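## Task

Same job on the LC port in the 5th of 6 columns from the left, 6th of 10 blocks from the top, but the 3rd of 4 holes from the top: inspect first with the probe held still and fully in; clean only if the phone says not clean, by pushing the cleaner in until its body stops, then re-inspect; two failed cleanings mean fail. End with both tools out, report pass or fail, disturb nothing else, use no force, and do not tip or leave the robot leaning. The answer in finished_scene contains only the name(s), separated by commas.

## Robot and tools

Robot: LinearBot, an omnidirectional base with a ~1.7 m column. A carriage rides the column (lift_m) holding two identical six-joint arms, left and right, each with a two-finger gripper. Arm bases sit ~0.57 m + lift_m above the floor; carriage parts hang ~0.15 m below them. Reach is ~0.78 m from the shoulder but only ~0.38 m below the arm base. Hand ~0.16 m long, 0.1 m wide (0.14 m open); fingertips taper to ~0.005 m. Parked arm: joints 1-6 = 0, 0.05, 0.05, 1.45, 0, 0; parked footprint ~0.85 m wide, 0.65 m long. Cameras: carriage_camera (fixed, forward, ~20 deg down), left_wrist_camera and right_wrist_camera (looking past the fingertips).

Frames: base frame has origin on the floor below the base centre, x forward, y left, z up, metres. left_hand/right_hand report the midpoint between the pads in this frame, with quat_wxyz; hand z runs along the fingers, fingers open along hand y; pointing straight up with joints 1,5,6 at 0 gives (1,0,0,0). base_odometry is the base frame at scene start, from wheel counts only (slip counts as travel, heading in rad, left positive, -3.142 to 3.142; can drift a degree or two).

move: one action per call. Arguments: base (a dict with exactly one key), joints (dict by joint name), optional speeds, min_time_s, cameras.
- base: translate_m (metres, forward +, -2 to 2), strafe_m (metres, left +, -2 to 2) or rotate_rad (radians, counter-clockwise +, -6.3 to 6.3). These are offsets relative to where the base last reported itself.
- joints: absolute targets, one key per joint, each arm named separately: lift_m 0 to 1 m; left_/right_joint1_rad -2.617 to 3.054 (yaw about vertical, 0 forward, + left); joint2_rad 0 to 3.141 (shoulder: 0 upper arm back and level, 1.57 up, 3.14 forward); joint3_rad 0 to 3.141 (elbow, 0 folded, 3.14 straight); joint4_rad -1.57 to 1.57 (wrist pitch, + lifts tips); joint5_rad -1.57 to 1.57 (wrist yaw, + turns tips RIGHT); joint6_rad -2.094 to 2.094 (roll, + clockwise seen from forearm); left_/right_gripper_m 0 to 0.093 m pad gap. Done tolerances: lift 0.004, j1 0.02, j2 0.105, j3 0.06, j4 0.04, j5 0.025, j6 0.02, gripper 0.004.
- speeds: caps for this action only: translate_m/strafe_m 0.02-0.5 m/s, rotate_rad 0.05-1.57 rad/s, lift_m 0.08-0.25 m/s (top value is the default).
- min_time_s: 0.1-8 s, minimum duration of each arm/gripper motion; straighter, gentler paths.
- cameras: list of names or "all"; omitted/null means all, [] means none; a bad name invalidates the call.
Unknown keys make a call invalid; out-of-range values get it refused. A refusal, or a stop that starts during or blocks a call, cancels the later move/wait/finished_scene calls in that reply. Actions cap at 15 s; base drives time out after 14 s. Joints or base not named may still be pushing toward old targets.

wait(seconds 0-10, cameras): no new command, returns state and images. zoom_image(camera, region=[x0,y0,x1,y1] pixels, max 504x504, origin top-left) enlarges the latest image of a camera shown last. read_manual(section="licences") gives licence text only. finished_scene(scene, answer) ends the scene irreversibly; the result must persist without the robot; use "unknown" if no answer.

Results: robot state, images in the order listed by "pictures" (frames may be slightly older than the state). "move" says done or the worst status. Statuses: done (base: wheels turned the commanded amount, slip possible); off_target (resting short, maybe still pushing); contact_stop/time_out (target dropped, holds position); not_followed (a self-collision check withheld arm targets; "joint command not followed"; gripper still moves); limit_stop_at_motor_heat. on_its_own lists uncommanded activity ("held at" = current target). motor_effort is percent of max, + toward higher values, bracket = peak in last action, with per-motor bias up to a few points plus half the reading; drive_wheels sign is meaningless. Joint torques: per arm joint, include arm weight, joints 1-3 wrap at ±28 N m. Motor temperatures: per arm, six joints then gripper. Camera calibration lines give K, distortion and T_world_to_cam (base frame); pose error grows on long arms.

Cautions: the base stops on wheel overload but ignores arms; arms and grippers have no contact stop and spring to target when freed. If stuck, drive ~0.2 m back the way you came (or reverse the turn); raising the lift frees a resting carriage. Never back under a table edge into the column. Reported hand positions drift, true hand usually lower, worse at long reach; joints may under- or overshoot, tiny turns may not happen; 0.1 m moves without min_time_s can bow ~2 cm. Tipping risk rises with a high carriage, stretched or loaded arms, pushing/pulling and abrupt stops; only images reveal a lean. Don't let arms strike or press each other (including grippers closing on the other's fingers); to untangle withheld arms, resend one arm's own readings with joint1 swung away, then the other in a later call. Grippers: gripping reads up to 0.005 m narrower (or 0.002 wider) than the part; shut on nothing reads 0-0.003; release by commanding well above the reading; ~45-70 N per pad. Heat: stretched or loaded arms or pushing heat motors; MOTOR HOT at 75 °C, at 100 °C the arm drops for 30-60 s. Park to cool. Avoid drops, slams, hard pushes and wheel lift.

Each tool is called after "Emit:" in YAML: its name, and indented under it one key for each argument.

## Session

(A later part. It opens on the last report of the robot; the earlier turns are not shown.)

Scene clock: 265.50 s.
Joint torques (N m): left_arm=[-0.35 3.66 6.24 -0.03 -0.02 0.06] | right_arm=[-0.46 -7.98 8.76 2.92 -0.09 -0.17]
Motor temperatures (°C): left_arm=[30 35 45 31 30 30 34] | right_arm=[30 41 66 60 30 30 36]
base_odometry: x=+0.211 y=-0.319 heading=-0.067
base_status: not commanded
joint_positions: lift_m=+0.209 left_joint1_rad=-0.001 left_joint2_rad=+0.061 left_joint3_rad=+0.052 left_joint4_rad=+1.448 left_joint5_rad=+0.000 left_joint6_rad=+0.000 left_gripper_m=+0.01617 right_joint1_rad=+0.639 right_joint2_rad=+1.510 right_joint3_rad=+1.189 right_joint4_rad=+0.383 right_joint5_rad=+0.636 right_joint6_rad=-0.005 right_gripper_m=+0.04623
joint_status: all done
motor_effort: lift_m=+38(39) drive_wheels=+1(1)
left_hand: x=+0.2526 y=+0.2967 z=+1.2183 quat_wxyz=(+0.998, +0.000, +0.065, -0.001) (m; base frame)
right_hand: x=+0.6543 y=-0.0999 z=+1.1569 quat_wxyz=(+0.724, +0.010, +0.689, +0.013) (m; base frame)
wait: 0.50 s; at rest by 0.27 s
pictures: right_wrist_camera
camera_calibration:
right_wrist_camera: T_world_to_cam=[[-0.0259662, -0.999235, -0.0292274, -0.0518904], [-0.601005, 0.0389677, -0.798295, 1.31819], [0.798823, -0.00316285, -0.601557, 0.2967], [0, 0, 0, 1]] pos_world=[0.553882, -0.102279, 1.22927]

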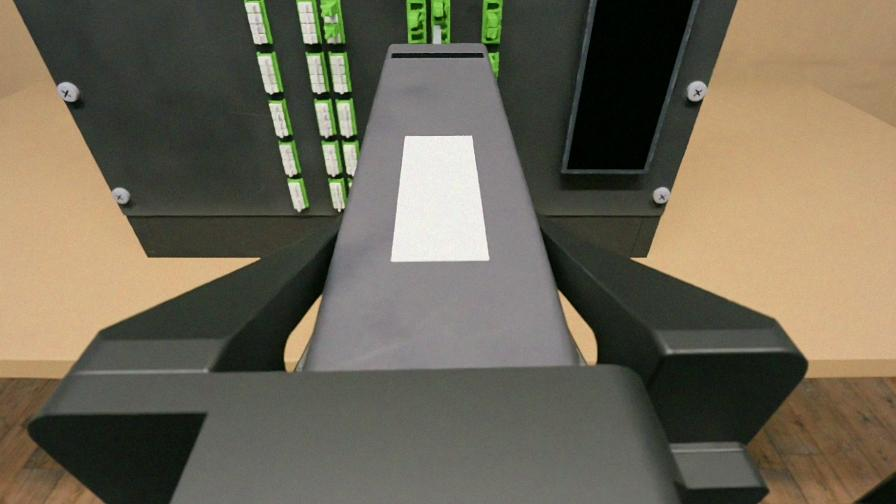

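Emit:
move:
  base: {"translate_m": 0.001}
  speeds: {"translate_m": 0.02}
  cameras: []

Emit:
wait:
  seconds: 0.5
  cameras: ["right_wrist_camera"]

Emit:
zoom_image:
  camera: "right_wrist_camera"
  region: [425, 10, 450, 35]

Scene clock: 279.73 s.
Joint torques (N m): left_arm=[-0.4 3.69 6.24 -0.03 -0.01 0.06] | right_arm=[-0.44 -7.98 8.68 2.85 -0.12 -0.17]
Motor temperatures (°C): left_arm=[30 35 45 31 30 30 34] | right_arm=[30 41 66 61 30 30 36]
move: done
base_odometry: x=+0.212 y=-0.319 heading=-0.067
base_status: done
joint_positions: lift_m=+0.209 left_joint1_rad=-0.001 left_joint2_rad=+0.061 left_joint3_rad=+0.052 left_joint4_rad=+1.448 left_joint5_rad=+0.000 left_joint6_rad=+0.000 left_gripper_m=+0.01617 right_joint1_rad=+0.639 right_joint2_rad=+1.510 right_joint3_rad=+1.189 right_joint4_rad=+0.383 right_joint5_rad=+0.636 right_joint6_rad=-0.005 right_gripper_m=+0.04623
joint_status: not commanded
motor_effort: lift_m=+37(39) drive_wheels=+1(11)
left_hand: x=+0.2526 y=+0.2967 z=+1.2183 quat_wxyz=(+0.998, +0.000, +0.065, -0.001) (m; base frame)
right_hand: x=+0.6543 y=-0.0999 z=+1.1569 quat_wxyz=(+0.724, +0.010, +0.689, +0.013) (m; base frame)
pictures: none
No camera images: "cameras" was empty.

Scene clock: 280.23 s.
Joint torques (N m): left_arm=[-0.32 3.66 6.24 -0.02 -0.02 0.05] | right_arm=[-0.32 -7.94 8.54 2.92 -0.1 -0.16]
Motor temperatures (°C): left_arm=[30 35 45 31 30 30 34] | right_arm=[30 41 66 61 30 30 36]
base_odometry: x=+0.212 y=-0.319 heading=-0.067
base_status: done
joint_positions: lift_m=+0.209 left_joint1_rad=-0.001 left_joint2_rad=+0.061 left_joint3_rad=+0.052 left_joint4_rad=+1.448 left_joint5_rad=+0.000 left_joint6_rad=+0.000 left_gripper_m=+0.01617 right_joint1_rad=+0.639 right_joint2_rad=+1.510 right_joint3_rad=+1.189 right_joint4_rad=+0.383 right_joint5_rad=+0.636 right_joint6_rad=-0.005 right_gripper_m=+0.04623
joint_status: not commanded
motor_effort: lift_m=+38(39) drive_wheels=+1(11)
left_hand: x=+0.2526 y=+0.2967 z=+1.2183 quat_wxyz=(+0.998, +0.000, +0.065, -0.001) (m; base frame)
right_hand: x=+0.6543 y=-0.0999 z=+1.1569 quat_wxyz=(+0.724, +0.010, +0.689, +0.013) (m; base frame)
wait: 0.50 s; at rest by 0.27 s
pictures: right_wrist_camera
camera_calibration:
right_wrist_camera: T_world_to_cam=[[-0.0259662, -0.999235, -0.0292274, -0.0518904], [-0.601005, 0.0389677, -0.798295, 1.31819], [0.798823, -0.00316285, -0.601557, 0.2967], [0, 0, 0, 1]] pos_world=[0.553882, -0.102279, 1.22927]

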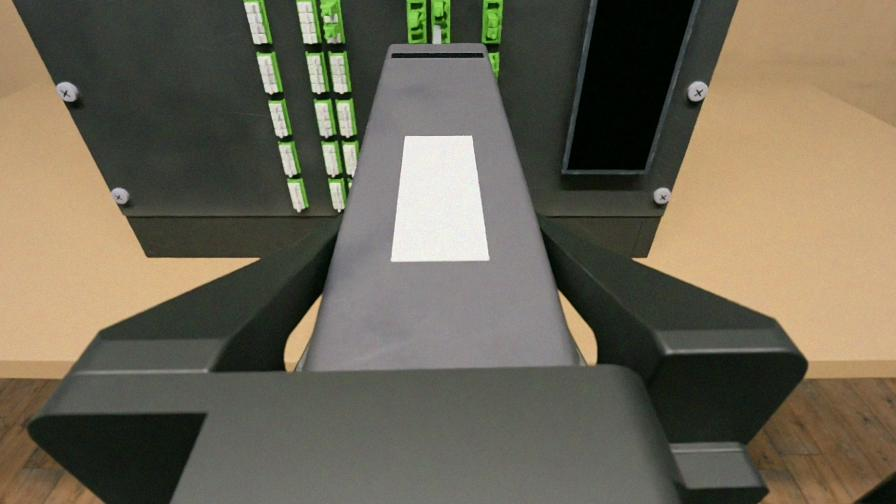

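Scaled by 20.160 from the camera's 896x504 image, which has a finer 1280x720 frame.

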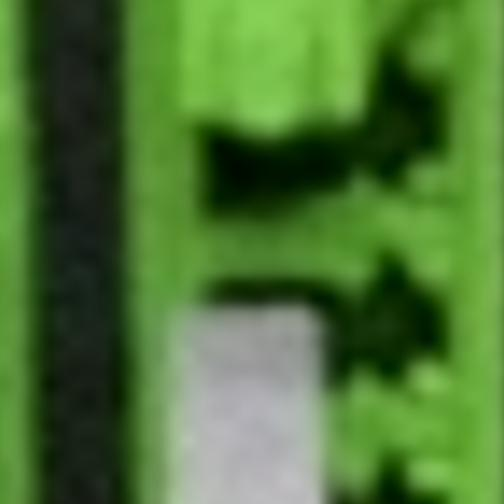

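Emit:
move:
  joints: {"right_joint1_rad": 0.654}
  cameras: []

Emit:
move:
  joints: {"right_joint1_rad": 0.6338}
  cameras: []

Emit:
wait:
  seconds: 0.5
  cameras: ["right_wrist_camera"]

Emit:
zoom_image:
  camera: "right_wrist_camera"
  region: [425, 10, 450, 35]

Scene clock: 283.93 s.
Joint torques (N m): left_arm=[-0.34 3.69 6.26 -0.03 -0.02 0.06] | right_arm=[0.43 -7.95 8.73 2.95 -0.12 -0.17]
Motor temperatures (°C): left_arm=[30 35 45 31 30 30 34] | right_arm=[30 42 66 61 30 30 36]
move: done
base_odometry: x=+0.212 y=-0.319 heading=-0.067
base_status: not commanded
joint_positions: lift_m=+0.209 left_joint1_rad=-0.001 left_joint2_rad=+0.061 left_joint3_rad=+0.052 left_joint4_rad=+1.448 left_joint5_rad=+0.000 left_joint6_rad=+0.000 left_gripper_m=+0.01617 right_joint1_rad=+0.649 right_joint2_rad=+1.510 right_joint3_rad=+1.189 right_joint4_rad=+0.383 right_joint5_rad=+0.636 right_joint6_rad=-0.005 right_gripper_m=+0.04623
joint_status: all done
motor_effort: lift_m=+39(39) drive_wheels=+1(1)
left_hand: x=+0.2526 y=+0.2967 z=+1.2183 quat_wxyz=(+0.998, +0.000, +0.065, -0.001) (m; base frame)
right_hand: x=+0.6523 y=-0.0956 z=+1.1569 quat_wxyz=(+0.724, +0.007, +0.689, +0.016) (m; base frame)
pictures: none
No camera images: "cameras" was empty.

Scene clock: 284.40 s.
Joint torques (N m): left_arm=[-0.36 3.67 6.24 -0.01 -0.02 0.06] | right_arm=[-0.49 -8.02 8.8 2.91 -0.1 -0.16]
Motor temperatures (°C): left_arm=[30 35 45 31 30 30 34] | right_arm=[30 42 66 61 30 30 36]
move: done
base_odometry: x=+0.212 y=-0.319 heading=-0.067
base_status: not commanded
joint_positions: lift_m=+0.209 left_joint1_rad=-0.001 left_joint2_rad=+0.061 left_joint3_rad=+0.052 left_joint4_rad=+1.448 left_joint5_rad=+0.000 left_joint6_rad=+0.000 left_gripper_m=+0.01617 right_joint1_rad=+0.638 right_joint2_rad=+1.510 right_joint3_rad=+1.189 right_joint4_rad=+0.383 right_joint5_rad=+0.636 right_joint6_rad=-0.005 right_gripper_m=+0.04623
joint_status: all done
motor_effort: lift_m=+37(39) drive_wheels=+1(1)
left_hand: x=+0.2526 y=+0.2967 z=+1.2183 quat_wxyz=(+0.998, +0.000, +0.065, -0.001) (m; base frame)
right_hand: x=+0.6545 y=-0.1004 z=+1.1569 quat_wxyz=(+0.724, +0.011, +0.689, +0.012) (m; base frame)
pictures: none
No camera images: "cameras" was empty.

Scene clock: 284.90 s.
Joint torques (N m): left_arm=[-0.35 3.66 6.23 -0.03 -0.03 0.05] | right_arm=[-0.47 -7.97 8.73 2.95 -0.1 -0.16]
Motor temperatures (°C): left_arm=[30 35 45 31 30 30 34] | right_arm=[30 42 66 61 30 30 36]
base_odometry: x=+0.212 y=-0.319 heading=-0.067
base_status: not commanded
joint_positions: lift_m=+0.209 left_joint1_rad=-0.001 left_joint2_rad=+0.061 left_joint3_rad=+0.052 left_joint4_rad=+1.448 left_joint5_rad=+0.000 left_joint6_rad=+0.000 left_gripper_m=+0.01617 right_joint1_rad=+0.638 right_joint2_rad=+1.510 right_joint3_rad=+1.189 right_joint4_rad=+0.383 right_joint5_rad=+0.636 right_joint6_rad=-0.005 right_gripper_m=+0.04623
joint_status: all done
motor_effort: lift_m=+37(39) drive_wheels=+1(1)
left_hand: x=+0.2526 y=+0.2967 z=+1.2183 quat_wxyz=(+0.998, +0.000, +0.065, -0.001) (m; base frame)
right_hand: x=+0.6545 y=-0.1004 z=+1.1569 quat_wxyz=(+0.724, +0.011, +0.689, +0.012) (m; base frame)
wait: 0.50 s; at rest by 0.27 s
pictures: right_wrist_camera
camera_calibration:
right_wrist_camera: T_world_to_cam=[[-0.0271842, -0.999204, -0.029208, -0.0516311], [-0.600913, 0.0396845, -0.798329, 1.31839], [0.798852, -0.00415053, -0.601513, 0.296366], [0, 0, 0, 1]] pos_world=[0.554082, -0.10268, 1.22927]

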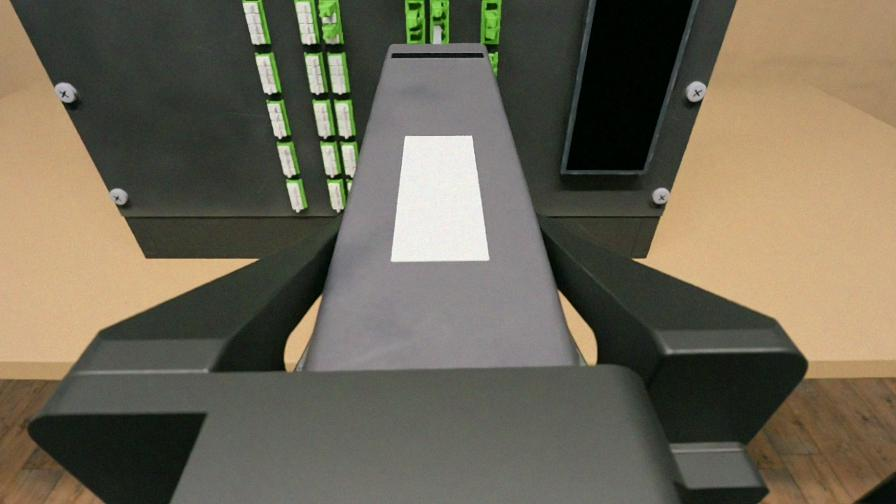

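Scaled by 20.160 from the camera's 896x504 image, which has a finer 1280x720 frame.

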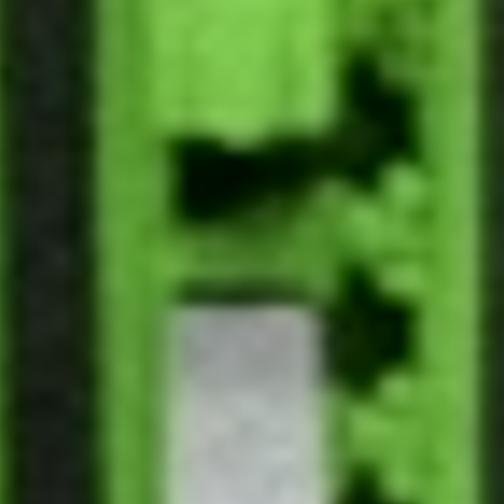

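Emit:
move:
  base: {"translate_m": 0.0015}
  speeds: {"translate_m": 0.02}
  cameras: []

Emit:
wait:
  seconds: 0.5
  cameras: ["right_wrist_camera"]

Emit:
zoom_image:
  camera: "right_wrist_camera"
  region: [425, 10, 450, 35]

Scene clock: 287.70 s.
Joint torques (N m): left_arm=[-0.38 3.67 6.24 -0.03 -0.02 0.05] | right_arm=[-0.27 -8.02 8.68 2.89 -0.12 -0.17]
Motor temperatures (°C): left_arm=[30 35 45 31 30 30 34] | right_arm=[30 42 66 61 30 30 36]
move: done
base_odometry: x=+0.213 y=-0.319 heading=-0.067
base_status: done
joint_positions: lift_m=+0.209 left_joint1_rad=-0.001 left_joint2_rad=+0.061 left_joint3_rad=+0.052 left_joint4_rad=+1.448 left_joint5_rad=+0.000 left_joint6_rad=+0.000 left_gripper_m=+0.01617 right_joint1_rad=+0.637 right_joint2_rad=+1.510 right_joint3_rad=+1.189 right_joint4_rad=+0.384 right_joint5_rad=+0.636 right_joint6_rad=-0.005 right_gripper_m=+0.04623
joint_status: not commanded
motor_effort: lift_m=+38(39) drive_wheels=-2(7)
left_hand: x=+0.2526 y=+0.2967 z=+1.2183 quat_wxyz=(+0.998, +0.000, +0.066, -0.001) (m; base frame)
right_hand: x=+0.6547 y=-0.1008 z=+1.1570 quat_wxyz=(+0.725, +0.011, +0.689, +0.012) (m; base frame)
pictures: none
No camera images: "cameras" was empty.

Scene clock: 288.20 s.
Joint torques (N m): left_arm=[-0.32 3.66 6.31 -0.04 -0.01 0.06] | right_arm=[-0.36 -7.92 8.72 2.9 -0.07 -0.13]
Motor temperatures (°C): left_arm=[30 35 45 31 30 30 34] | right_arm=[30 42 66 61 30 30 36]
base_odometry: x=+0.213 y=-0.319 heading=-0.067
base_status: done
joint_positions: lift_m=+0.209 left_joint1_rad=-0.001 left_joint2_rad=+0.061 left_joint3_rad=+0.052 left_joint4_rad=+1.448 left_joint5_rad=+0.000 left_joint6_rad=+0.000 left_gripper_m=+0.01617 right_joint1_rad=+0.637 right_joint2_rad=+1.510 right_joint3_rad=+1.189 right_joint4_rad=+0.384 right_joint5_rad=+0.636 right_joint6_rad=-0.005 right_gripper_m=+0.04623
joint_status: not commanded
motor_effort: lift_m=+37(39) drive_wheels=-2(7)
left_hand: x=+0.2526 y=+0.2967 z=+1.2183 quat_wxyz=(+0.998, +0.000, +0.066, -0.001) (m; base frame)
right_hand: x=+0.6547 y=-0.1008 z=+1.1570 quat_wxyz=(+0.725, +0.011, +0.689, +0.012) (m; base frame)
wait: 0.50 s; at rest by 0.27 s
pictures: right_wrist_camera
camera_calibration:
right_wrist_camera: T_world_to_cam=[[-0.0282982, -0.999156, -0.029763, -0.0506218], [-0.600406, 0.0407952, -0.798654, 1.31878], [0.799194, -0.00473059, -0.601054, 0.295533], [0, 0, 0, 1]] pos_world=[0.554182, -0.102981, 1.22937]

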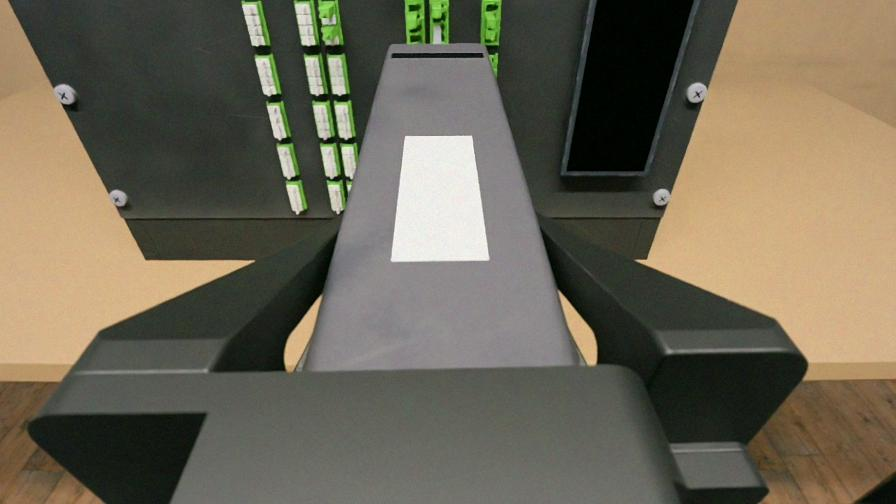

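Scaled by 20.160 from the camera's 896x504 image, which has a finer 1280x720 frame.

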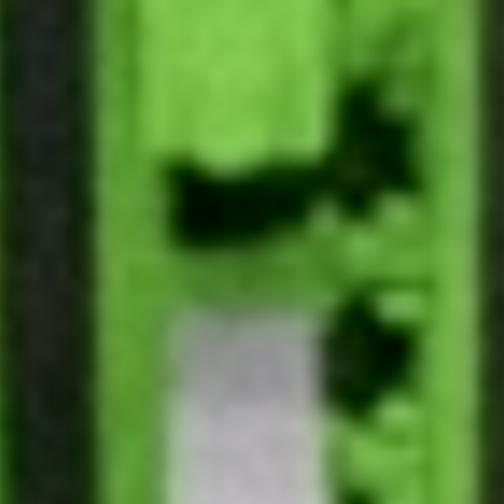

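Emit:
move:
  base: {"translate_m": 0.003}
  speeds: {"translate_m": 0.02}
  cameras: []

Emit:
wait:
  seconds: 0.4
  cameras: ["right_wrist_camera"]

Emit:
zoom_image:
  camera: "right_wrist_camera"
  region: [425, 10, 450, 35]

Scene clock: 291.23 s.
Joint torques (N m): left_arm=[-0.38 3.66 6.23 -0.04 -0.02 0.06] | right_arm=[-0.18 -8.02 8.79 2.91 -0.07 -0.16]
Motor temperatures (°C): left_arm=[30 35 45 31 30 30 34] | right_arm=[30 42 66 61 30 30 36]
move: done
base_odometry: x=+0.216 y=-0.319 heading=-0.067
base_status: done
joint_positions: lift_m=+0.209 left_joint1_rad=-0.001 left_joint2_rad=+0.061 left_joint3_rad=+0.052 left_joint4_rad=+1.449 left_joint5_rad=+0.000 left_joint6_rad=+0.000 left_gripper_m=+0.01617 right_joint1_rad=+0.636 right_joint2_rad=+1.510 right_joint3_rad=+1.189 right_joint4_rad=+0.384 right_joint5_rad=+0.634 right_joint6_rad=-0.005 right_gripper_m=+0.04623
joint_status: not commanded
motor_effort: lift_m=+37(39) drive_wheels=-3(13)
left_hand: x=+0.2524 y=+0.2967 z=+1.2183 quat_wxyz=(+0.998, +0.000, +0.065, -0.001) (m; base frame)
right_hand: x=+0.6549 y=-0.1008 z=+1.1571 quat_wxyz=(+0.725, +0.011, +0.689, +0.013) (m; base frame)
pictures: none
No camera images: "cameras" was empty.

Scene clock: 291.63 s.
Joint torques (N m): left_arm=[-0.29 3.71 6.23 -0.04 -0.01 0.05] | right_arm=[-0.29 -8.02 8.73 2.91 -0.1 -0.17]
Motor temperatures (°C): left_arm=[30 35 45 31 30 30 34] | right_arm=[30 42 66 61 30 30 36]
base_odometry: x=+0.216 y=-0.319 heading=-0.067
base_status: done
joint_positions: lift_m=+0.209 left_joint1_rad=-0.001 left_joint2_rad=+0.061 left_joint3_rad=+0.052 left_joint4_rad=+1.449 left_joint5_rad=+0.000 left_joint6_rad=+0.000 left_gripper_m=+0.01617 right_joint1_rad=+0.636 right_joint2_rad=+1.510 right_joint3_rad=+1.189 right_joint4_rad=+0.384 right_joint5_rad=+0.634 right_joint6_rad=-0.005 right_gripper_m=+0.04623
joint_status: not commanded
motor_effort: lift_m=+38(39) drive_wheels=-2(13)
left_hand: x=+0.2524 y=+0.2967 z=+1.2183 quat_wxyz=(+0.998, +0.000, +0.065, -0.001) (m; base frame)
right_hand: x=+0.6549 y=-0.1008 z=+1.1571 quat_wxyz=(+0.725, +0.011, +0.689, +0.013) (m; base frame)
wait: 0.40 s; at rest by 0.27 s
pictures: right_wrist_camera
camera_calibration:
right_wrist_camera: T_world_to_cam=[[-0.0267066, -0.999199, -0.0298049, -0.0516477], [-0.60018, 0.039871, -0.798871, 1.31903], [0.799419, -0.00344685, -0.600764, 0.295083], [0, 0, 0, 1]] pos_world=[0.554381, -0.10318, 1.22947]

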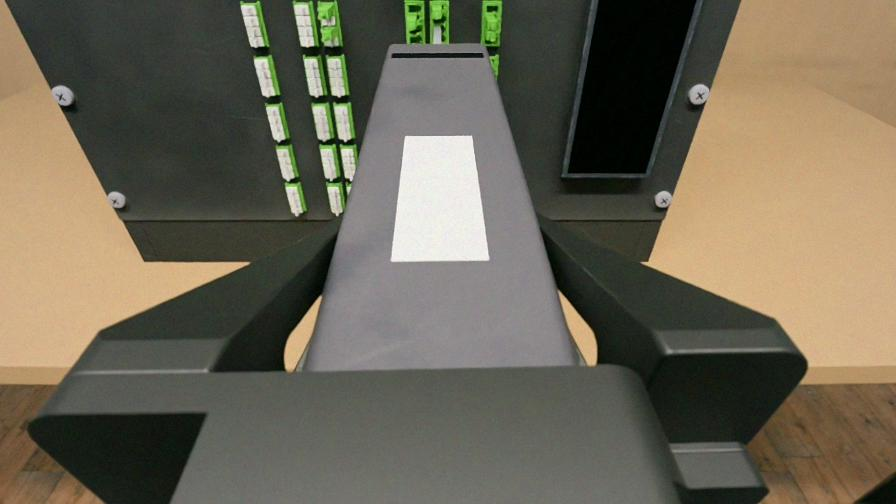

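Scaled by 20.160 from the camera's 896x504 image, which has a finer 1280x720 frame.

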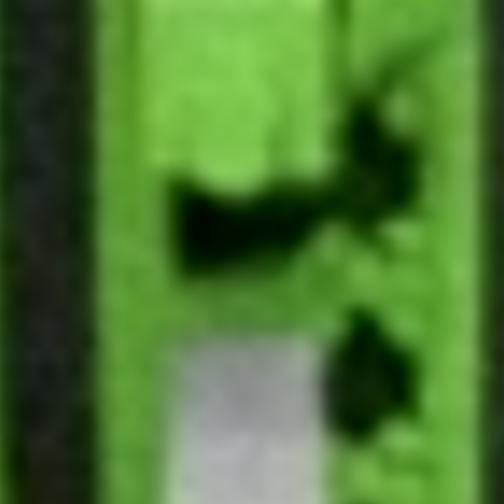

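Emit:
move:
  base: {"translate_m": 0.005}
  speeds: {"translate_m": 0.02}
  cameras: []

Emit:
wait:
  seconds: 0.4
  cameras: ["right_wrist_camera"]

Emit:
zoom_image:
  camera: "right_wrist_camera"
  region: [425, 10, 450, 35]

Scene clock: 294.33 s.
Joint torques (N m): left_arm=[-0.32 3.64 6.2 -0.04 -0.02 0.06] | right_arm=[-1.46 -8.03 8.75 2.93 -0.34 -0.16]
Motor temperatures (°C): left_arm=[30 35 45 31 30 30 34] | right_arm=[30 42 66 61 30 30 36]
move: done
base_odometry: x=+0.221 y=-0.320 heading=-0.068
base_status: done
joint_positions: lift_m=+0.209 left_joint1_rad=-0.001 left_joint2_rad=+0.061 left_joint3_rad=+0.052 left_joint4_rad=+1.449 left_joint5_rad=+0.000 left_joint6_rad=+0.000 left_gripper_m=+0.01617 right_joint1_rad=+0.649 right_joint2_rad=+1.510 right_joint3_rad=+1.189 right_joint4_rad=+0.382 right_joint5_rad=+0.658 right_joint6_rad=-0.005 right_gripper_m=+0.04623
joint_status: not commanded
motor_effort: lift_m=+38(39) drive_wheels=+5(15)
left_hand: x=+0.2523 y=+0.2967 z=+1.2183 quat_wxyz=(+0.998, +0.000, +0.065, -0.001) (m; base frame)
right_hand: x=+0.6524 y=-0.0996 z=+1.1566 quat_wxyz=(+0.724, +0.015, +0.690, +0.008) (m; base frame)
pictures: none
No camera images: "cameras" was empty.

Scene clock: 294.73 s.
Joint torques (N m): left_arm=[-0.32 3.67 6.17 -0.05 -0.02 0.05] | right_arm=[-1.47 -7.94 8.69 2.93 -0.33 -0.15]
Motor temperatures (°C): left_arm=[30 35 45 31 30 30 34] | right_arm=[30 42 66 61 30 30 36]
base_odometry: x=+0.221 y=-0.320 heading=-0.068
base_status: done
joint_positions: lift_m=+0.209 left_joint1_rad=-0.001 left_joint2_rad=+0.061 left_joint3_rad=+0.052 left_joint4_rad=+1.449 left_joint5_rad=+0.000 left_joint6_rad=+0.000 left_gripper_m=+0.01617 right_joint1_rad=+0.649 right_joint2_rad=+1.510 right_joint3_rad=+1.189 right_joint4_rad=+0.382 right_joint5_rad=+0.658 right_joint6_rad=-0.005 right_gripper_m=+0.04623
joint_status: not commanded
motor_effort: lift_m=+37(39) drive_wheels=+5(15)
left_hand: x=+0.2523 y=+0.2967 z=+1.2183 quat_wxyz=(+0.998, +0.000, +0.065, -0.001) (m; base frame)
right_hand: x=+0.6524 y=-0.0996 z=+1.1566 quat_wxyz=(+0.724, +0.015, +0.690, +0.008) (m; base frame)
wait: 0.40 s; at rest by 0.27 s
pictures: right_wrist_camera
camera_calibration:
right_wrist_camera: T_world_to_cam=[[-0.0389585, -0.998789, -0.0300365, -0.0422347], [-0.601306, 0.0474408, -0.797609, 1.31715], [0.798069, -0.0130125, -0.602426, 0.298569], [0, 0, 0, 1]] pos_world=[0.552087, -0.100785, 1.22917]

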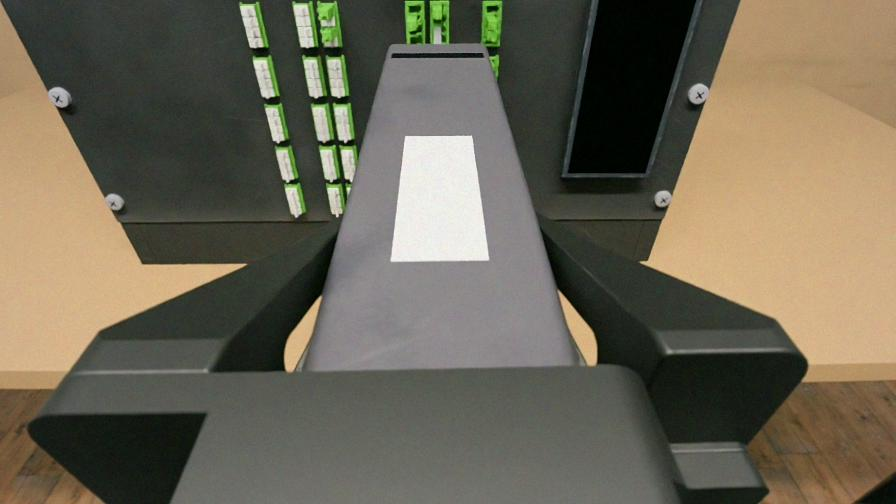

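Scaled by 20.160 from the camera's 896x504 image, which has a finer 1280x720 frame.

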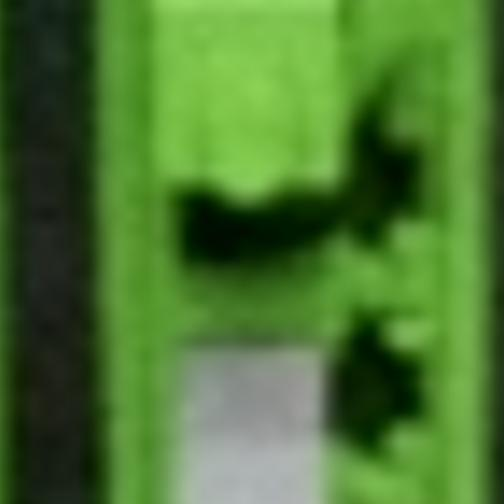

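Emit:
move:
  base: {"translate_m": -0.004}
  speeds: {"translate_m": 0.02}
  cameras: []

Emit:
wait:
  seconds: 0.4
  cameras: ["right_wrist_camera"]

Emit:
zoom_image:
  camera: "right_wrist_camera"
  region: [425, 10, 450, 35]

Scene clock: 299.03 s.
Joint torques (N m): left_arm=[-0.35 3.66 6.22 -0.04 -0.02 0.05] | right_arm=[-0.23 -7.84 8.7 2.92 -0.09 -0.18]
Motor temperatures (°C): left_arm=[30 35 45 31 30 30 34] | right_arm=[30 42 66 61 30 30 36]
move: done
base_odometry: x=+0.217 y=-0.319 heading=-0.067
base_status: done
joint_positions: lift_m=+0.209 left_joint1_rad=-0.001 left_joint2_rad=+0.061 left_joint3_rad=+0.052 left_joint4_rad=+1.449 left_joint5_rad=+0.000 left_joint6_rad=+0.000 left_gripper_m=+0.01617 right_joint1_rad=+0.637 right_joint2_rad=+1.510 right_joint3_rad=+1.189 right_joint4_rad=+0.384 right_joint5_rad=+0.634 right_joint6_rad=-0.005 right_gripper_m=+0.04623
joint_status: not commanded
motor_effort: lift_m=+38(39) drive_wheels=-1(9)
left_hand: x=+0.2523 y=+0.2967 z=+1.2183 quat_wxyz=(+0.998, +0.000, +0.065, -0.001) (m; base frame)
right_hand: x=+0.6547 y=-0.1006 z=+1.1572 quat_wxyz=(+0.725, +0.011, +0.689, +0.013) (m; base frame)
pictures: none
No camera images: "cameras" was empty.

Scene clock: 299.43 s.
Joint torques (N m): left_arm=[-0.34 3.66 6.26 -0.04 -0.02 0.05] | right_arm=[-0.28 -7.76 8.69 2.9 -0.11 -0.16]
Motor temperatures (°C): left_arm=[30 35 45 31 30 30 34] | right_arm=[30 42 66 61 30 30 36]
base_odometry: x=+0.217 y=-0.319 heading=-0.067
base_status: done
joint_positions: lift_m=+0.209 left_joint1_rad=-0.001 left_joint2_rad=+0.061 left_joint3_rad=+0.052 left_joint4_rad=+1.449 left_joint5_rad=+0.000 left_joint6_rad=+0.000 left_gripper_m=+0.01617 right_joint1_rad=+0.637 right_joint2_rad=+1.510 right_joint3_rad=+1.189 right_joint4_rad=+0.384 right_joint5_rad=+0.634 right_joint6_rad=-0.005 right_gripper_m=+0.04623
joint_status: not commanded
motor_effort: lift_m=+38(39) drive_wheels=-1(9)
left_hand: x=+0.2523 y=+0.2967 z=+1.2183 quat_wxyz=(+0.998, +0.000, +0.065, -0.001) (m; base frame)
right_hand: x=+0.6547 y=-0.1006 z=+1.1572 quat_wxyz=(+0.725, +0.011, +0.689, +0.013) (m; base frame)
wait: 0.40 s; at rest by 0.27 s
pictures: right_wrist_camera
camera_calibration:
right_wrist_camera: T_world_to_cam=[[-0.0267916, -0.999187, -0.0301174, -0.0511183], [-0.599889, 0.0401707, -0.799074, 1.31909], [0.799635, -0.00334142, -0.600478, 0.294704], [0, 0, 0, 1]] pos_world=[0.55428, -0.103081, 1.22947]

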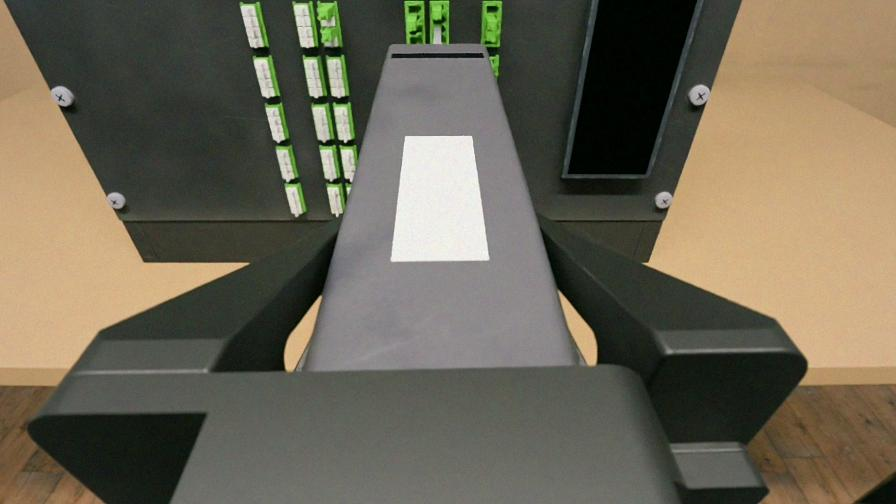

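Scaled by 20.160 from the camera's 896x504 image, which has a finer 1280x720 frame.

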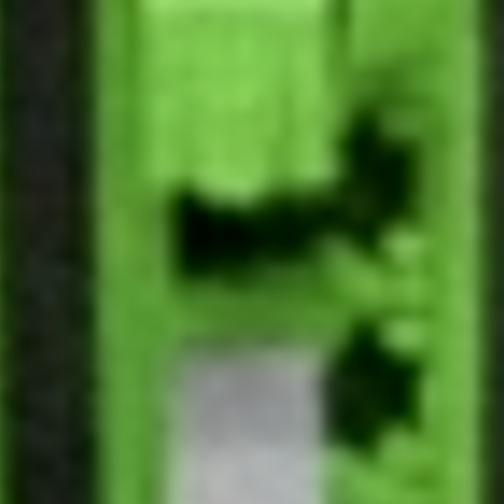

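Emit:
move:
  base: {"translate_m": 0.003}
  speeds: {"translate_m": 0.02}
  joints: {"lift_m": 0.2078, "right_joint4_rad": 0.441}
  cameras: ["right_wrist_camera"]

Emit:
zoom_image:
  camera: "right_wrist_camera"
  region: [425, 10, 450, 35]

Scene clock: 304.23 s.
Joint torques (N m): left_arm=[-0.36 3.74 6.24 -0.02 -0.03 0.06] | right_arm=[-1.06 -7.94 8.77 2.9 -0.24 -0.17]
Motor temperatures (°C): left_arm=[30 35 45 31 30 30 34] | right_arm=[30 42 67 62 30 30 36]
move: off_target
base_odometry: x=+0.220 y=-0.320 heading=-0.068
base_status: done
joint_positions: lift_m=+0.208 left_joint1_rad=-0.001 left_joint2_rad=+0.060 left_joint3_rad=+0.052 left_joint4_rad=+1.449 left_joint5_rad=+0.000 left_joint6_rad=+0.000 left_gripper_m=+0.01617 right_joint1_rad=+0.645 right_joint2_rad=+1.510 right_joint3_rad=+1.189 right_joint4_rad=+0.385 right_joint5_rad=+0.651 right_joint6_rad=-0.005 right_gripper_m=+0.04623
joint_status: right_joint4_rad off_target (ended at +0.385, target +0.441); the others done
motor_effort: lift_m=+35(37) drive_wheels=+2(11)
left_hand: x=+0.2522 y=+0.2967 z=+1.2173 quat_wxyz=(+0.998, +0.000, +0.065, -0.001) (m; base frame)
right_hand: x=+0.6532 y=-0.1003 z=+1.1563 quat_wxyz=(+0.725, +0.014, +0.689, +0.009) (m; base frame)
pictures: right_wrist_camera
camera_calibration:
right_wrist_camera: T_world_to_cam=[[-0.0362325, -0.998861, -0.0310593, -0.0434856], [-0.599549, 0.0465921, -0.798981, 1.31771], [0.799517, -0.0103275, -0.600554, 0.294893], [0, 0, 0, 1]] pos_world=[0.552684, -0.101785, 1.22857]

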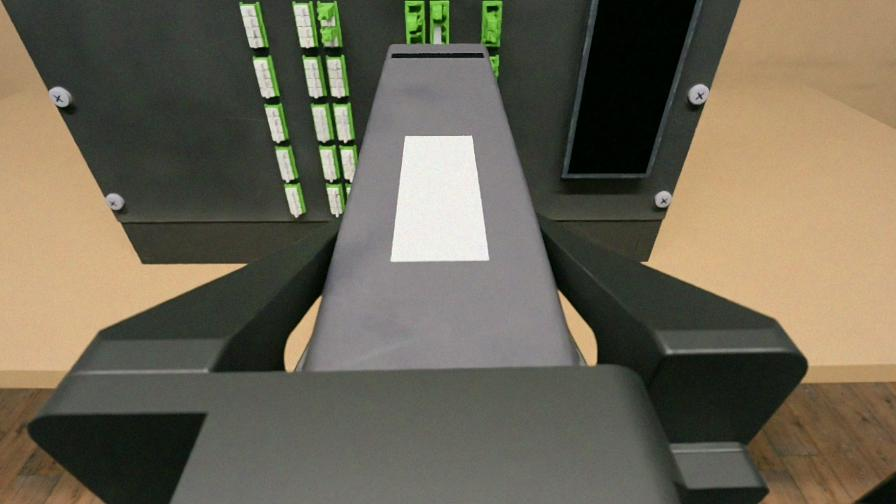

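Scaled by 20.160 from the camera's 896x504 image, which has a finer 1280x720 frame.

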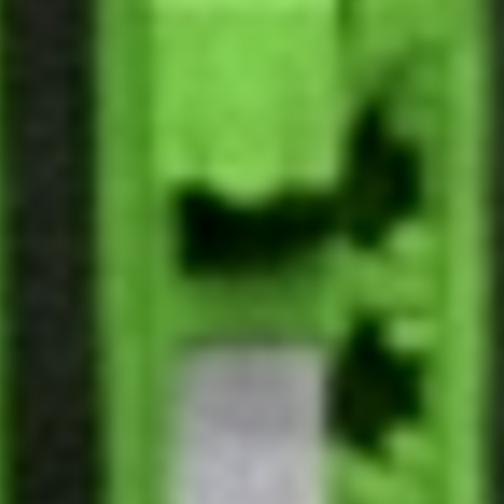

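Emit:
move:
  base: {"translate_m": -0.005}
  speeds: {"translate_m": 0.02}
  cameras: []

Emit:
move:
  base: {"translate_m": -0.03}
  speeds: {"translate_m": 0.04}
  cameras: []

Emit:
move:
  joints: {"right_joint4_rad": 0.375, "lift_m": 0.231, "right_joint1_rad": 0.648}
  cameras: []

Emit:
move:
  joints: {"right_joint1_rad": 0.6338, "right_joint5_rad": 0.63}
  cameras: []

Emit:
wait:
  seconds: 0.8
  cameras: ["right_wrist_camera"]

Emit:
zoom_image:
  camera: "right_wrist_camera"
  region: [420, 0, 480, 50]

Scene clock: 326.23 s.
Joint torques (N m): left_arm=[-0.34 3.79 6.26 -0.01 -0.02 0.06] | right_arm=[0.39 -8.18 8.72 2.92 0.06 -0.16]
Motor temperatures (°C): left_arm=[29 35 45 31 30 30 34] | right_arm=[30 42 67 64 30 30 36]
move: done
base_odometry: x=+0.215 y=-0.319 heading=-0.067
base_status: done
joint_positions: lift_m=+0.208 left_joint1_rad=-0.001 left_joint2_rad=+0.060 left_joint3_rad=+0.052 left_joint4_rad=+1.448 left_joint5_rad=+0.000 left_joint6_rad=+0.000 left_gripper_m=+0.01617 right_joint1_rad=+0.629 right_joint2_rad=+1.511 right_joint3_rad=+1.189 right_joint4_rad=+0.389 right_joint5_rad=+0.622 right_joint6_rad=-0.005 right_gripper_m=+0.04623
joint_status: not commanded
motor_effort: lift_m=+36(37) drive_wheels=-2(10)
left_hand: x=+0.2523 y=+0.2967 z=+1.2173 quat_wxyz=(+0.998, +0.000, +0.065, -0.001) (m; base frame)
right_hand: x=+0.6565 y=-0.1017 z=+1.1566 quat_wxyz=(+0.726, +0.009, +0.688, +0.014) (m; base frame)
pictures: none
No camera images: "cameras" was empty.

Scene clock: 327.50 s.
Joint torques (N m): left_arm=[-0.36 3.78 6.23 -0.03 -0.02 0.06] | right_arm=[6.3 -14.45 6.22 2.33 0.79 -0.14]
Motor temperatures (°C): left_arm=[29 35 45 31 30 30 34] | right_arm=[30 42 67 64 30 30 36]
move: done
base_odometry: x=+0.185 y=-0.317 heading=-0.067
base_status: done
joint_positions: lift_m=+0.208 left_joint1_rad=-0.001 left_joint2_rad=+0.060 left_joint3_rad=+0.052 left_joint4_rad=+1.448 left_joint5_rad=+0.000 left_joint6_rad=+0.000 left_gripper_m=+0.01617 right_joint1_rad=+0.566 right_joint2_rad=+1.573 right_joint3_rad=+1.221 right_joint4_rad=+0.438 right_joint5_rad=+0.547 right_joint6_rad=-0.008 right_gripper_m=+0.04623
joint_status: not commanded
on_its_own: right_joint4_rad moved +0.049 to your old target +0.441
motor_effort: lift_m=+35(37) drive_wheels=-2(15)
left_hand: x=+0.2523 y=+0.2967 z=+1.2173 quat_wxyz=(+0.998, +0.000, +0.065, -0.001) (m; base frame)
right_hand: x=+0.6810 y=-0.1085 z=+1.1546 quat_wxyz=(+0.732, +0.006, +0.681, +0.020) (m; base frame)
pictures: none
No camera images: "cameras" was empty.

Scene clock: 328.20 s.
Joint torques (N m): left_arm=[-0.4 3.78 6.27 -0.02 -0.03 0.06] | right_arm=[0.38 -11.85 6.12 2.54 -0.05 -0.11]
Motor temperatures (°C): left_arm=[29 35 45 31 30 30 34] | right_arm=[30 43 67 64 30 30 36]
move: done
base_odometry: x=+0.185 y=-0.317 heading=-0.067
base_status: not commanded
joint_positions: lift_m=+0.231 left_joint1_rad=-0.001 left_joint2_rad=+0.060 left_joint3_rad=+0.052 left_joint4_rad=+1.450 left_joint5_rad=+0.000 left_joint6_rad=+0.000 left_gripper_m=+0.01617 right_joint1_rad=+0.644 right_joint2_rad=+1.547 right_joint3_rad=+1.221 right_joint4_rad=+0.355 right_joint5_rad=+0.631 right_joint6_rad=-0.008 right_gripper_m=+0.04623
joint_status: all done
motor_effort: lift_m=+40(48) drive_wheels=+2(2)
left_hand: x=+0.2521 y=+0.2967 z=+1.2402 quat_wxyz=(+0.998, +0.000, +0.064, -0.001) (m; base frame)
right_hand: x=+0.6614 y=-0.0911 z=+1.1711 quat_wxyz=(+0.715, -0.001, +0.699, +0.008) (m; base frame)
pictures: none
No camera images: "cameras" was empty.

Scene clock: 328.63 s.
Joint torques (N m): left_arm=[-0.35 3.78 6.28 -0.07 -0.02 0.06] | right_arm=[-0.75 -11.85 6.15 2.52 -0.03 -0.12]
Motor temperatures (°C): left_arm=[29 35 45 31 30 30 34] | right_arm=[30 43 67 64 30 30 36]
move: done
base_odometry: x=+0.185 y=-0.317 heading=-0.067
base_status: not commanded
joint_positions: lift_m=+0.231 left_joint1_rad=-0.001 left_joint2_rad=+0.060 left_joint3_rad=+0.052 left_joint4_rad=+1.450 left_joint5_rad=+0.000 left_joint6_rad=+0.000 left_gripper_m=+0.01617 right_joint1_rad=+0.642 right_joint2_rad=+1.547 right_joint3_rad=+1.221 right_joint4_rad=+0.355 right_joint5_rad=+0.631 right_joint6_rad=-0.008 right_gripper_m=+0.04623
joint_status: all done
motor_effort: lift_m=+39(40) drive_wheels=+2(2)
left_hand: x=+0.2521 y=+0.2967 z=+1.2402 quat_wxyz=(+0.998, +0.000, +0.064, -0.001) (m; base frame)
right_hand: x=+0.6618 y=-0.0918 z=+1.1711 quat_wxyz=(+0.715, -0.001, +0.699, +0.007) (m; base frame)
pictures: none
No camera images: "cameras" was empty.

Scene clock: 329.43 s.
Joint torques (N m): left_arm=[-0.38 3.75 6.26 -0.04 -0.02 0.05] | right_arm=[-0.66 -11.79 6.16 2.54 -0.04 -0.12]
Motor temperatures (°C): left_arm=[29 35 45 31 30 30 34] | right_arm=[30 43 67 64 30 30 36]
base_odometry: x=+0.185 y=-0.317 heading=-0.067
base_status: not commanded
joint_positions: lift_m=+0.231 left_joint1_rad=-0.001 left_joint2_rad=+0.060 left_joint3_rad=+0.052 left_joint4_rad=+1.450 left_joint5_rad=+0.000 left_joint6_rad=+0.000 left_gripper_m=+0.01617 right_joint1_rad=+0.642 right_joint2_rad=+1.547 right_joint3_rad=+1.221 right_joint4_rad=+0.355 right_joint5_rad=+0.631 right_joint6_rad=-0.008 right_gripper_m=+0.04623
joint_status: all done
motor_effort: lift_m=+40(40) drive_wheels=+2(2)
left_hand: x=+0.2521 y=+0.2967 z=+1.2402 quat_wxyz=(+0.998, +0.000, +0.064, -0.001) (m; base frame)
right_hand: x=+0.6618 y=-0.0918 z=+1.1711 quat_wxyz=(+0.715, -0.001, +0.699, +0.007) (m; base frame)
wait: 0.80 s; at rest by 0.27 s
pictures: right_wrist_camera
camera_calibration:
right_wrist_camera: T_world_to_cam=[[-0.0189577, -0.999806, -0.0052671, -0.0759884], [-0.621598, 0.0159122, -0.783175, 1.32759], [0.783107, -0.0115732, -0.62178, 0.332622], [0, 0, 0, 1]] pos_world=[0.563309, -0.0932491, 1.24615]

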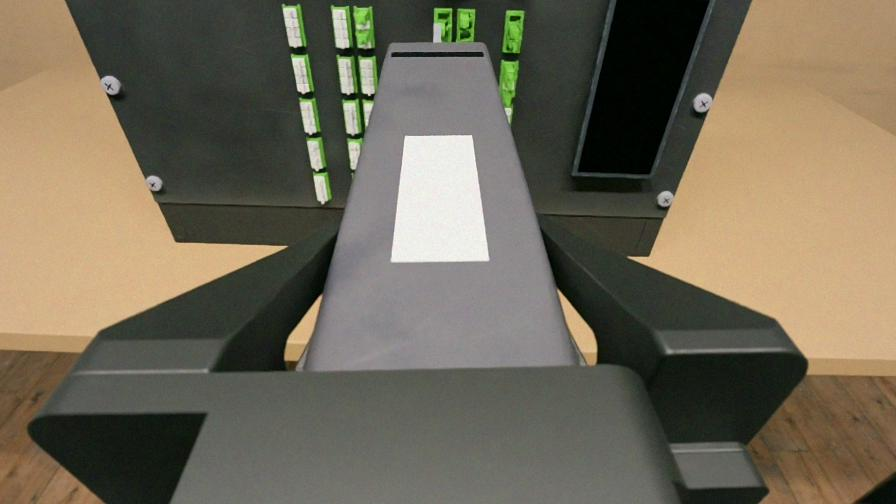

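Scaled by 8.400 from the camera's 896x504 image, which has a finer 1280x720 frame.

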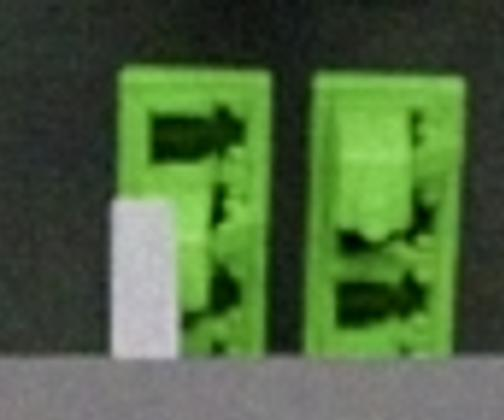

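Emit:
move:
  base: {"translate_m": -0.03}
  joints: {"right_joint1_rad": 0.65, "right_joint2_rad": 1.47, "right_joint3_rad": 1.17}
  min_time_s: 0.6
  cameras: []

Emit:
move:
  joints: {"right_joint1_rad": 0.635, "right_joint2_rad": 1.51, "right_joint3_rad": 1.227, "right_joint4_rad": 0.375}
  min_time_s: 0.6
  cameras: []

Emit:
wait:
  seconds: 0.8
  cameras: ["right_wrist_camera", "carriage_camera"]

Emit:
zoom_image:
  camera: "right_wrist_camera"
  region: [280, 0, 530, 140]

Scene clock: 335.17 s.
Joint torques (N m): left_arm=[-0.35 3.77 6.24 -0.05 -0.01 0.06] | right_arm=[0.29 -12.7 6.02 2.98 -0.03 -0.12]
Motor temperatures (°C): left_arm=[29 35 45 31 30 30 34] | right_arm=[30 46 67 63 30 30 36]
move: done
base_odometry: x=+0.156 y=-0.315 heading=-0.067
base_status: done
joint_positions: lift_m=+0.231 left_joint1_rad=-0.001 left_joint2_rad=+0.060 left_joint3_rad=+0.052 left_joint4_rad=+1.449 left_joint5_rad=+0.000 left_joint6_rad=+0.000 left_gripper_m=+0.01617 right_joint1_rad=+0.647 right_joint2_rad=+1.521 right_joint3_rad=+1.170 right_joint4_rad=+0.323 right_joint5_rad=+0.630 right_joint6_rad=-0.008 right_gripper_m=+0.04623
joint_status: all done
motor_effort: lift_m=+39(41) drive_wheels=-1(9)
left_hand: x=+0.2522 y=+0.2967 z=+1.2402 quat_wxyz=(+0.998, +0.000, +0.065, -0.001) (m; base frame)
right_hand: x=+0.6549 y=-0.0943 z=+1.1527 quat_wxyz=(+0.699, -0.014, +0.715, -0.003) (m; base frame)
pictures: none
No camera images: "cameras" was empty.

Scene clock: 336.07 s.
Joint torques (N m): left_arm=[-0.36 3.77 6.27 -0.05 -0.01 0.05] | right_arm=[-0.61 -9.11 9.2 2.95 -0.02 -0.12]
Motor temperatures (°C): left_arm=[29 35 45 31 30 30 34] | right_arm=[30 46 67 63 30 30 36]
move: off_target
base_odometry: x=+0.156 y=-0.315 heading=-0.067
base_status: not commanded
joint_positions: lift_m=+0.231 left_joint1_rad=-0.001 left_joint2_rad=+0.060 left_joint3_rad=+0.052 left_joint4_rad=+1.449 left_joint5_rad=+0.000 left_joint6_rad=+0.000 left_gripper_m=+0.01617 right_joint1_rad=+0.641 right_joint2_rad=+1.521 right_joint3_rad=+1.185 right_joint4_rad=+0.321 right_joint5_rad=+0.630 right_joint6_rad=-0.008 right_gripper_m=+0.04623
joint_status: right_joint4_rad off_target (ended at +0.322, target +0.375); the others done
motor_effort: lift_m=+40(41) drive_wheels=-1(1)
left_hand: x=+0.2522 y=+0.2967 z=+1.2402 quat_wxyz=(+0.998, +0.000, +0.065, -0.001) (m; base frame)
right_hand: x=+0.6564 y=-0.0965 z=+1.1592 quat_wxyz=(+0.703, -0.010, +0.711, -0.002) (m; base frame)
pictures: none
No camera images: "cameras" was empty.

Scene clock: 336.87 s.
Joint torques (N m): left_arm=[-0.36 3.77 6.28 -0.05 -0.02 0.06] | right_arm=[-0.69 -9.06 9.16 2.95 -0.02 -0.11]
Motor temperatures (°C): left_arm=[29 35 45 31 30 30 34] | right_arm=[30 46 67 64 30 30 36]
base_odometry: x=+0.156 y=-0.315 heading=-0.067
base_status: not commanded
joint_positions: lift_m=+0.231 left_joint1_rad=-0.001 left_joint2_rad=+0.060 left_joint3_rad=+0.052 left_joint4_rad=+1.449 left_joint5_rad=+0.000 left_joint6_rad=+0.000 left_gripper_m=+0.01617 right_joint1_rad=+0.641 right_joint2_rad=+1.521 right_joint3_rad=+1.185 right_joint4_rad=+0.321 right_joint5_rad=+0.630 right_joint6_rad=-0.008 right_gripper_m=+0.04623
joint_status: right_joint4_rad off_target (ended at +0.322, target +0.375); the others done
motor_effort: lift_m=+39(41) drive_wheels=-1(1)
left_hand: x=+0.2522 y=+0.2967 z=+1.2402 quat_wxyz=(+0.998, +0.000, +0.065, -0.001) (m; base frame)
right_hand: x=+0.6564 y=-0.0965 z=+1.1592 quat_wxyz=(+0.703, -0.010, +0.711, -0.002) (m; base frame)
wait: 0.80 s; at rest by 0.27 s
pictures: carriage_camera, right_wrist_camera
camera_calibration:
carriage_camera: T_world_to_cam=[[0.0462105, -0.998783, 0.0172131, -0.0293433], [-0.373918, -0.0332736, -0.926865, 1.18335], [0.92631, 0.0363946, -0.375001, 0.349479], [0, 0, 0, 1]] pos_world=[0.120105, -0.0026525, 1.22836]
right_wrist_camera: T_world_to_cam=[[-0.0194681, -0.999581, 0.0214324, -0.111492], [-0.648526, -0.00368996, -0.761183, 1.30524], [0.760943, -0.0287182, -0.648183, 0.372908], [0, 0, 0, 1]] pos_world=[0.560549, -0.0959198, 1.23763]

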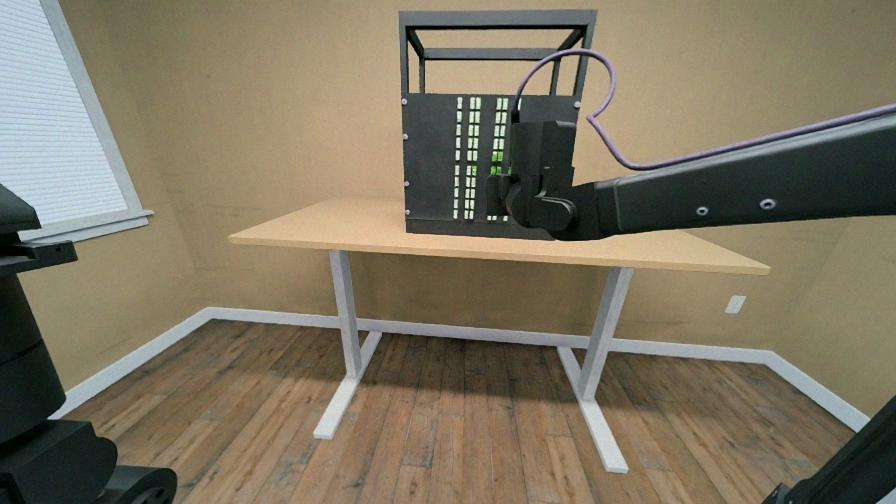

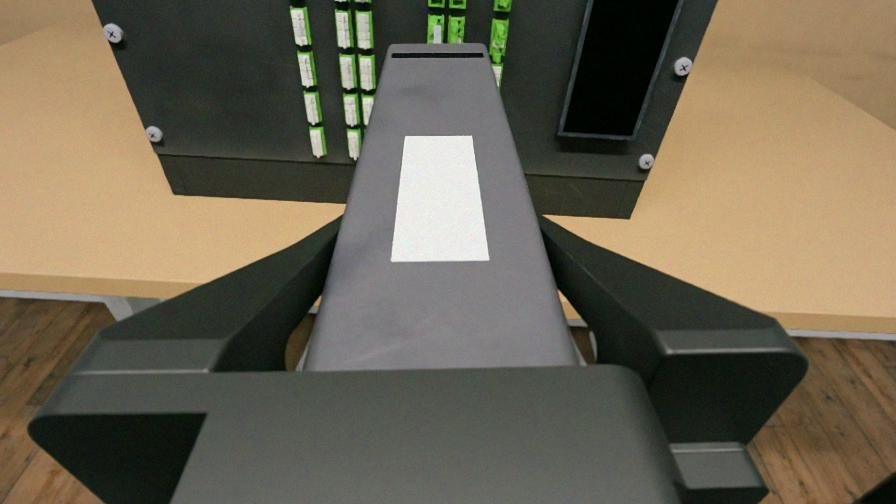

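Scaled by 2.016 from the camera's 896x504 image, which has a finer 1280x720 frame.

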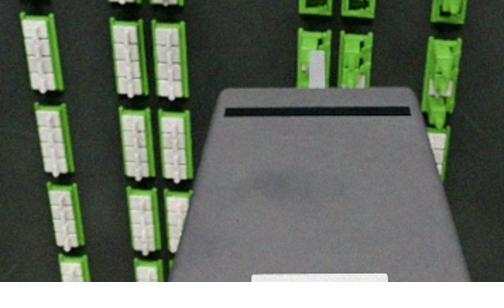

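Emit:
move:
  joints: {"right_joint6_rad": 0.052}
  cameras: []

Emit:
wait:
  seconds: 0.5
  cameras: ["right_wrist_camera"]

Emit:
zoom_image:
  camera: "right_wrist_camera"
  region: [400, 0, 500, 70]

Scene clock: 346.83 s.
Joint torques (N m): left_arm=[-0.34 3.82 6.31 -0.05 -0.02 0.07] | right_arm=[-0.54 -9.11 9.31 2.97 -0.03 0.01]
Motor temperatures (°C): left_arm=[29 35 45 31 30 30 34] | right_arm=[30 46 67 66 30 30 36]
move: done
base_odometry: x=+0.156 y=-0.315 heading=-0.067
base_status: not commanded
joint_positions: lift_m=+0.231 left_joint1_rad=-0.001 left_joint2_rad=+0.060 left_joint3_rad=+0.052 left_joint4_rad=+1.449 left_joint5_rad=+0.000 left_joint6_rad=+0.000 left_gripper_m=+0.01617 right_joint1_rad=+0.641 right_joint2_rad=+1.521 right_joint3_rad=+1.185 right_joint4_rad=+0.321 right_joint5_rad=+0.630 right_joint6_rad=+0.042 right_gripper_m=+0.04623
joint_status: all done
motor_effort: lift_m=+40(41) drive_wheels=-1(1)
left_hand: x=+0.2522 y=+0.2967 z=+1.2402 quat_wxyz=(+0.998, +0.000, +0.065, -0.001) (m; base frame)
right_hand: x=+0.6564 y=-0.0965 z=+1.1592 quat_wxyz=(+0.703, +0.008, +0.711, +0.015) (m; base frame)
pictures: none
No camera images: "cameras" was empty.

Scene clock: 347.33 s.
Joint torques (N m): left_arm=[-0.32 3.77 6.28 -0.04 -0.02 0.06] | right_arm=[-0.53 -9.16 9.17 2.96 -0.01 0]
Motor temperatures (°C): left_arm=[29 35 45 31 30 30 34] | right_arm=[30 46 67 66 30 30 36]
base_odometry: x=+0.156 y=-0.315 heading=-0.067
base_status: not commanded
joint_positions: lift_m=+0.231 left_joint1_rad=-0.001 left_joint2_rad=+0.060 left_joint3_rad=+0.052 left_joint4_rad=+1.449 left_joint5_rad=+0.000 left_joint6_rad=+0.000 left_gripper_m=+0.01617 right_joint1_rad=+0.641 right_joint2_rad=+1.521 right_joint3_rad=+1.185 right_joint4_rad=+0.321 right_joint5_rad=+0.630 right_joint6_rad=+0.043 right_gripper_m=+0.04623
joint_status: all done
motor_effort: lift_m=+40(41) drive_wheels=-1(1)
left_hand: x=+0.2522 y=+0.2967 z=+1.2402 quat_wxyz=(+0.998, +0.000, +0.065, -0.001) (m; base frame)
right_hand: x=+0.6564 y=-0.0965 z=+1.1592 quat_wxyz=(+0.703, +0.009, +0.711, +0.016) (m; base frame)
wait: 0.50 s; at rest by 0.27 s
pictures: right_wrist_camera
camera_calibration:
right_wrist_camera: T_world_to_cam=[[-0.0200499, -0.99936, -0.0296139, -0.0519217], [-0.648893, 0.035541, -0.760049, 1.30802], [0.760615, 0.0039774, -0.649191, 0.377427], [0, 0, 0, 1]] pos_world=[0.56065, -0.0998781, 1.23765]

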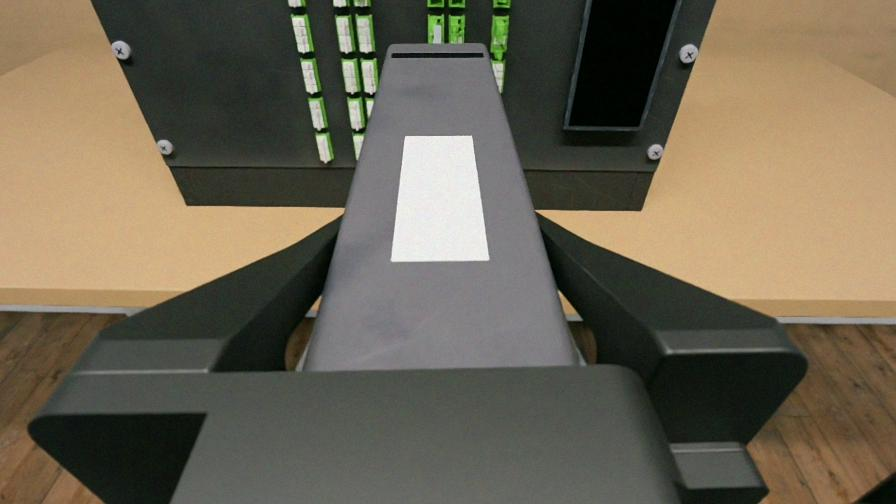

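Scaled by 5.040 from the camera's 896x504 image, which has a finer 1280x720 frame.

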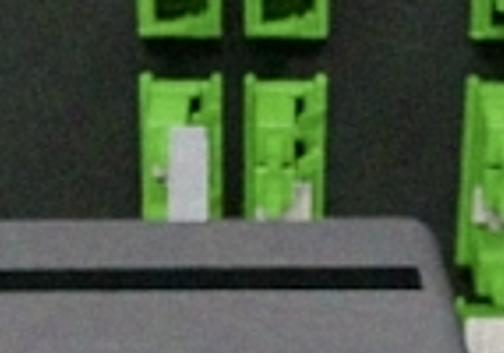

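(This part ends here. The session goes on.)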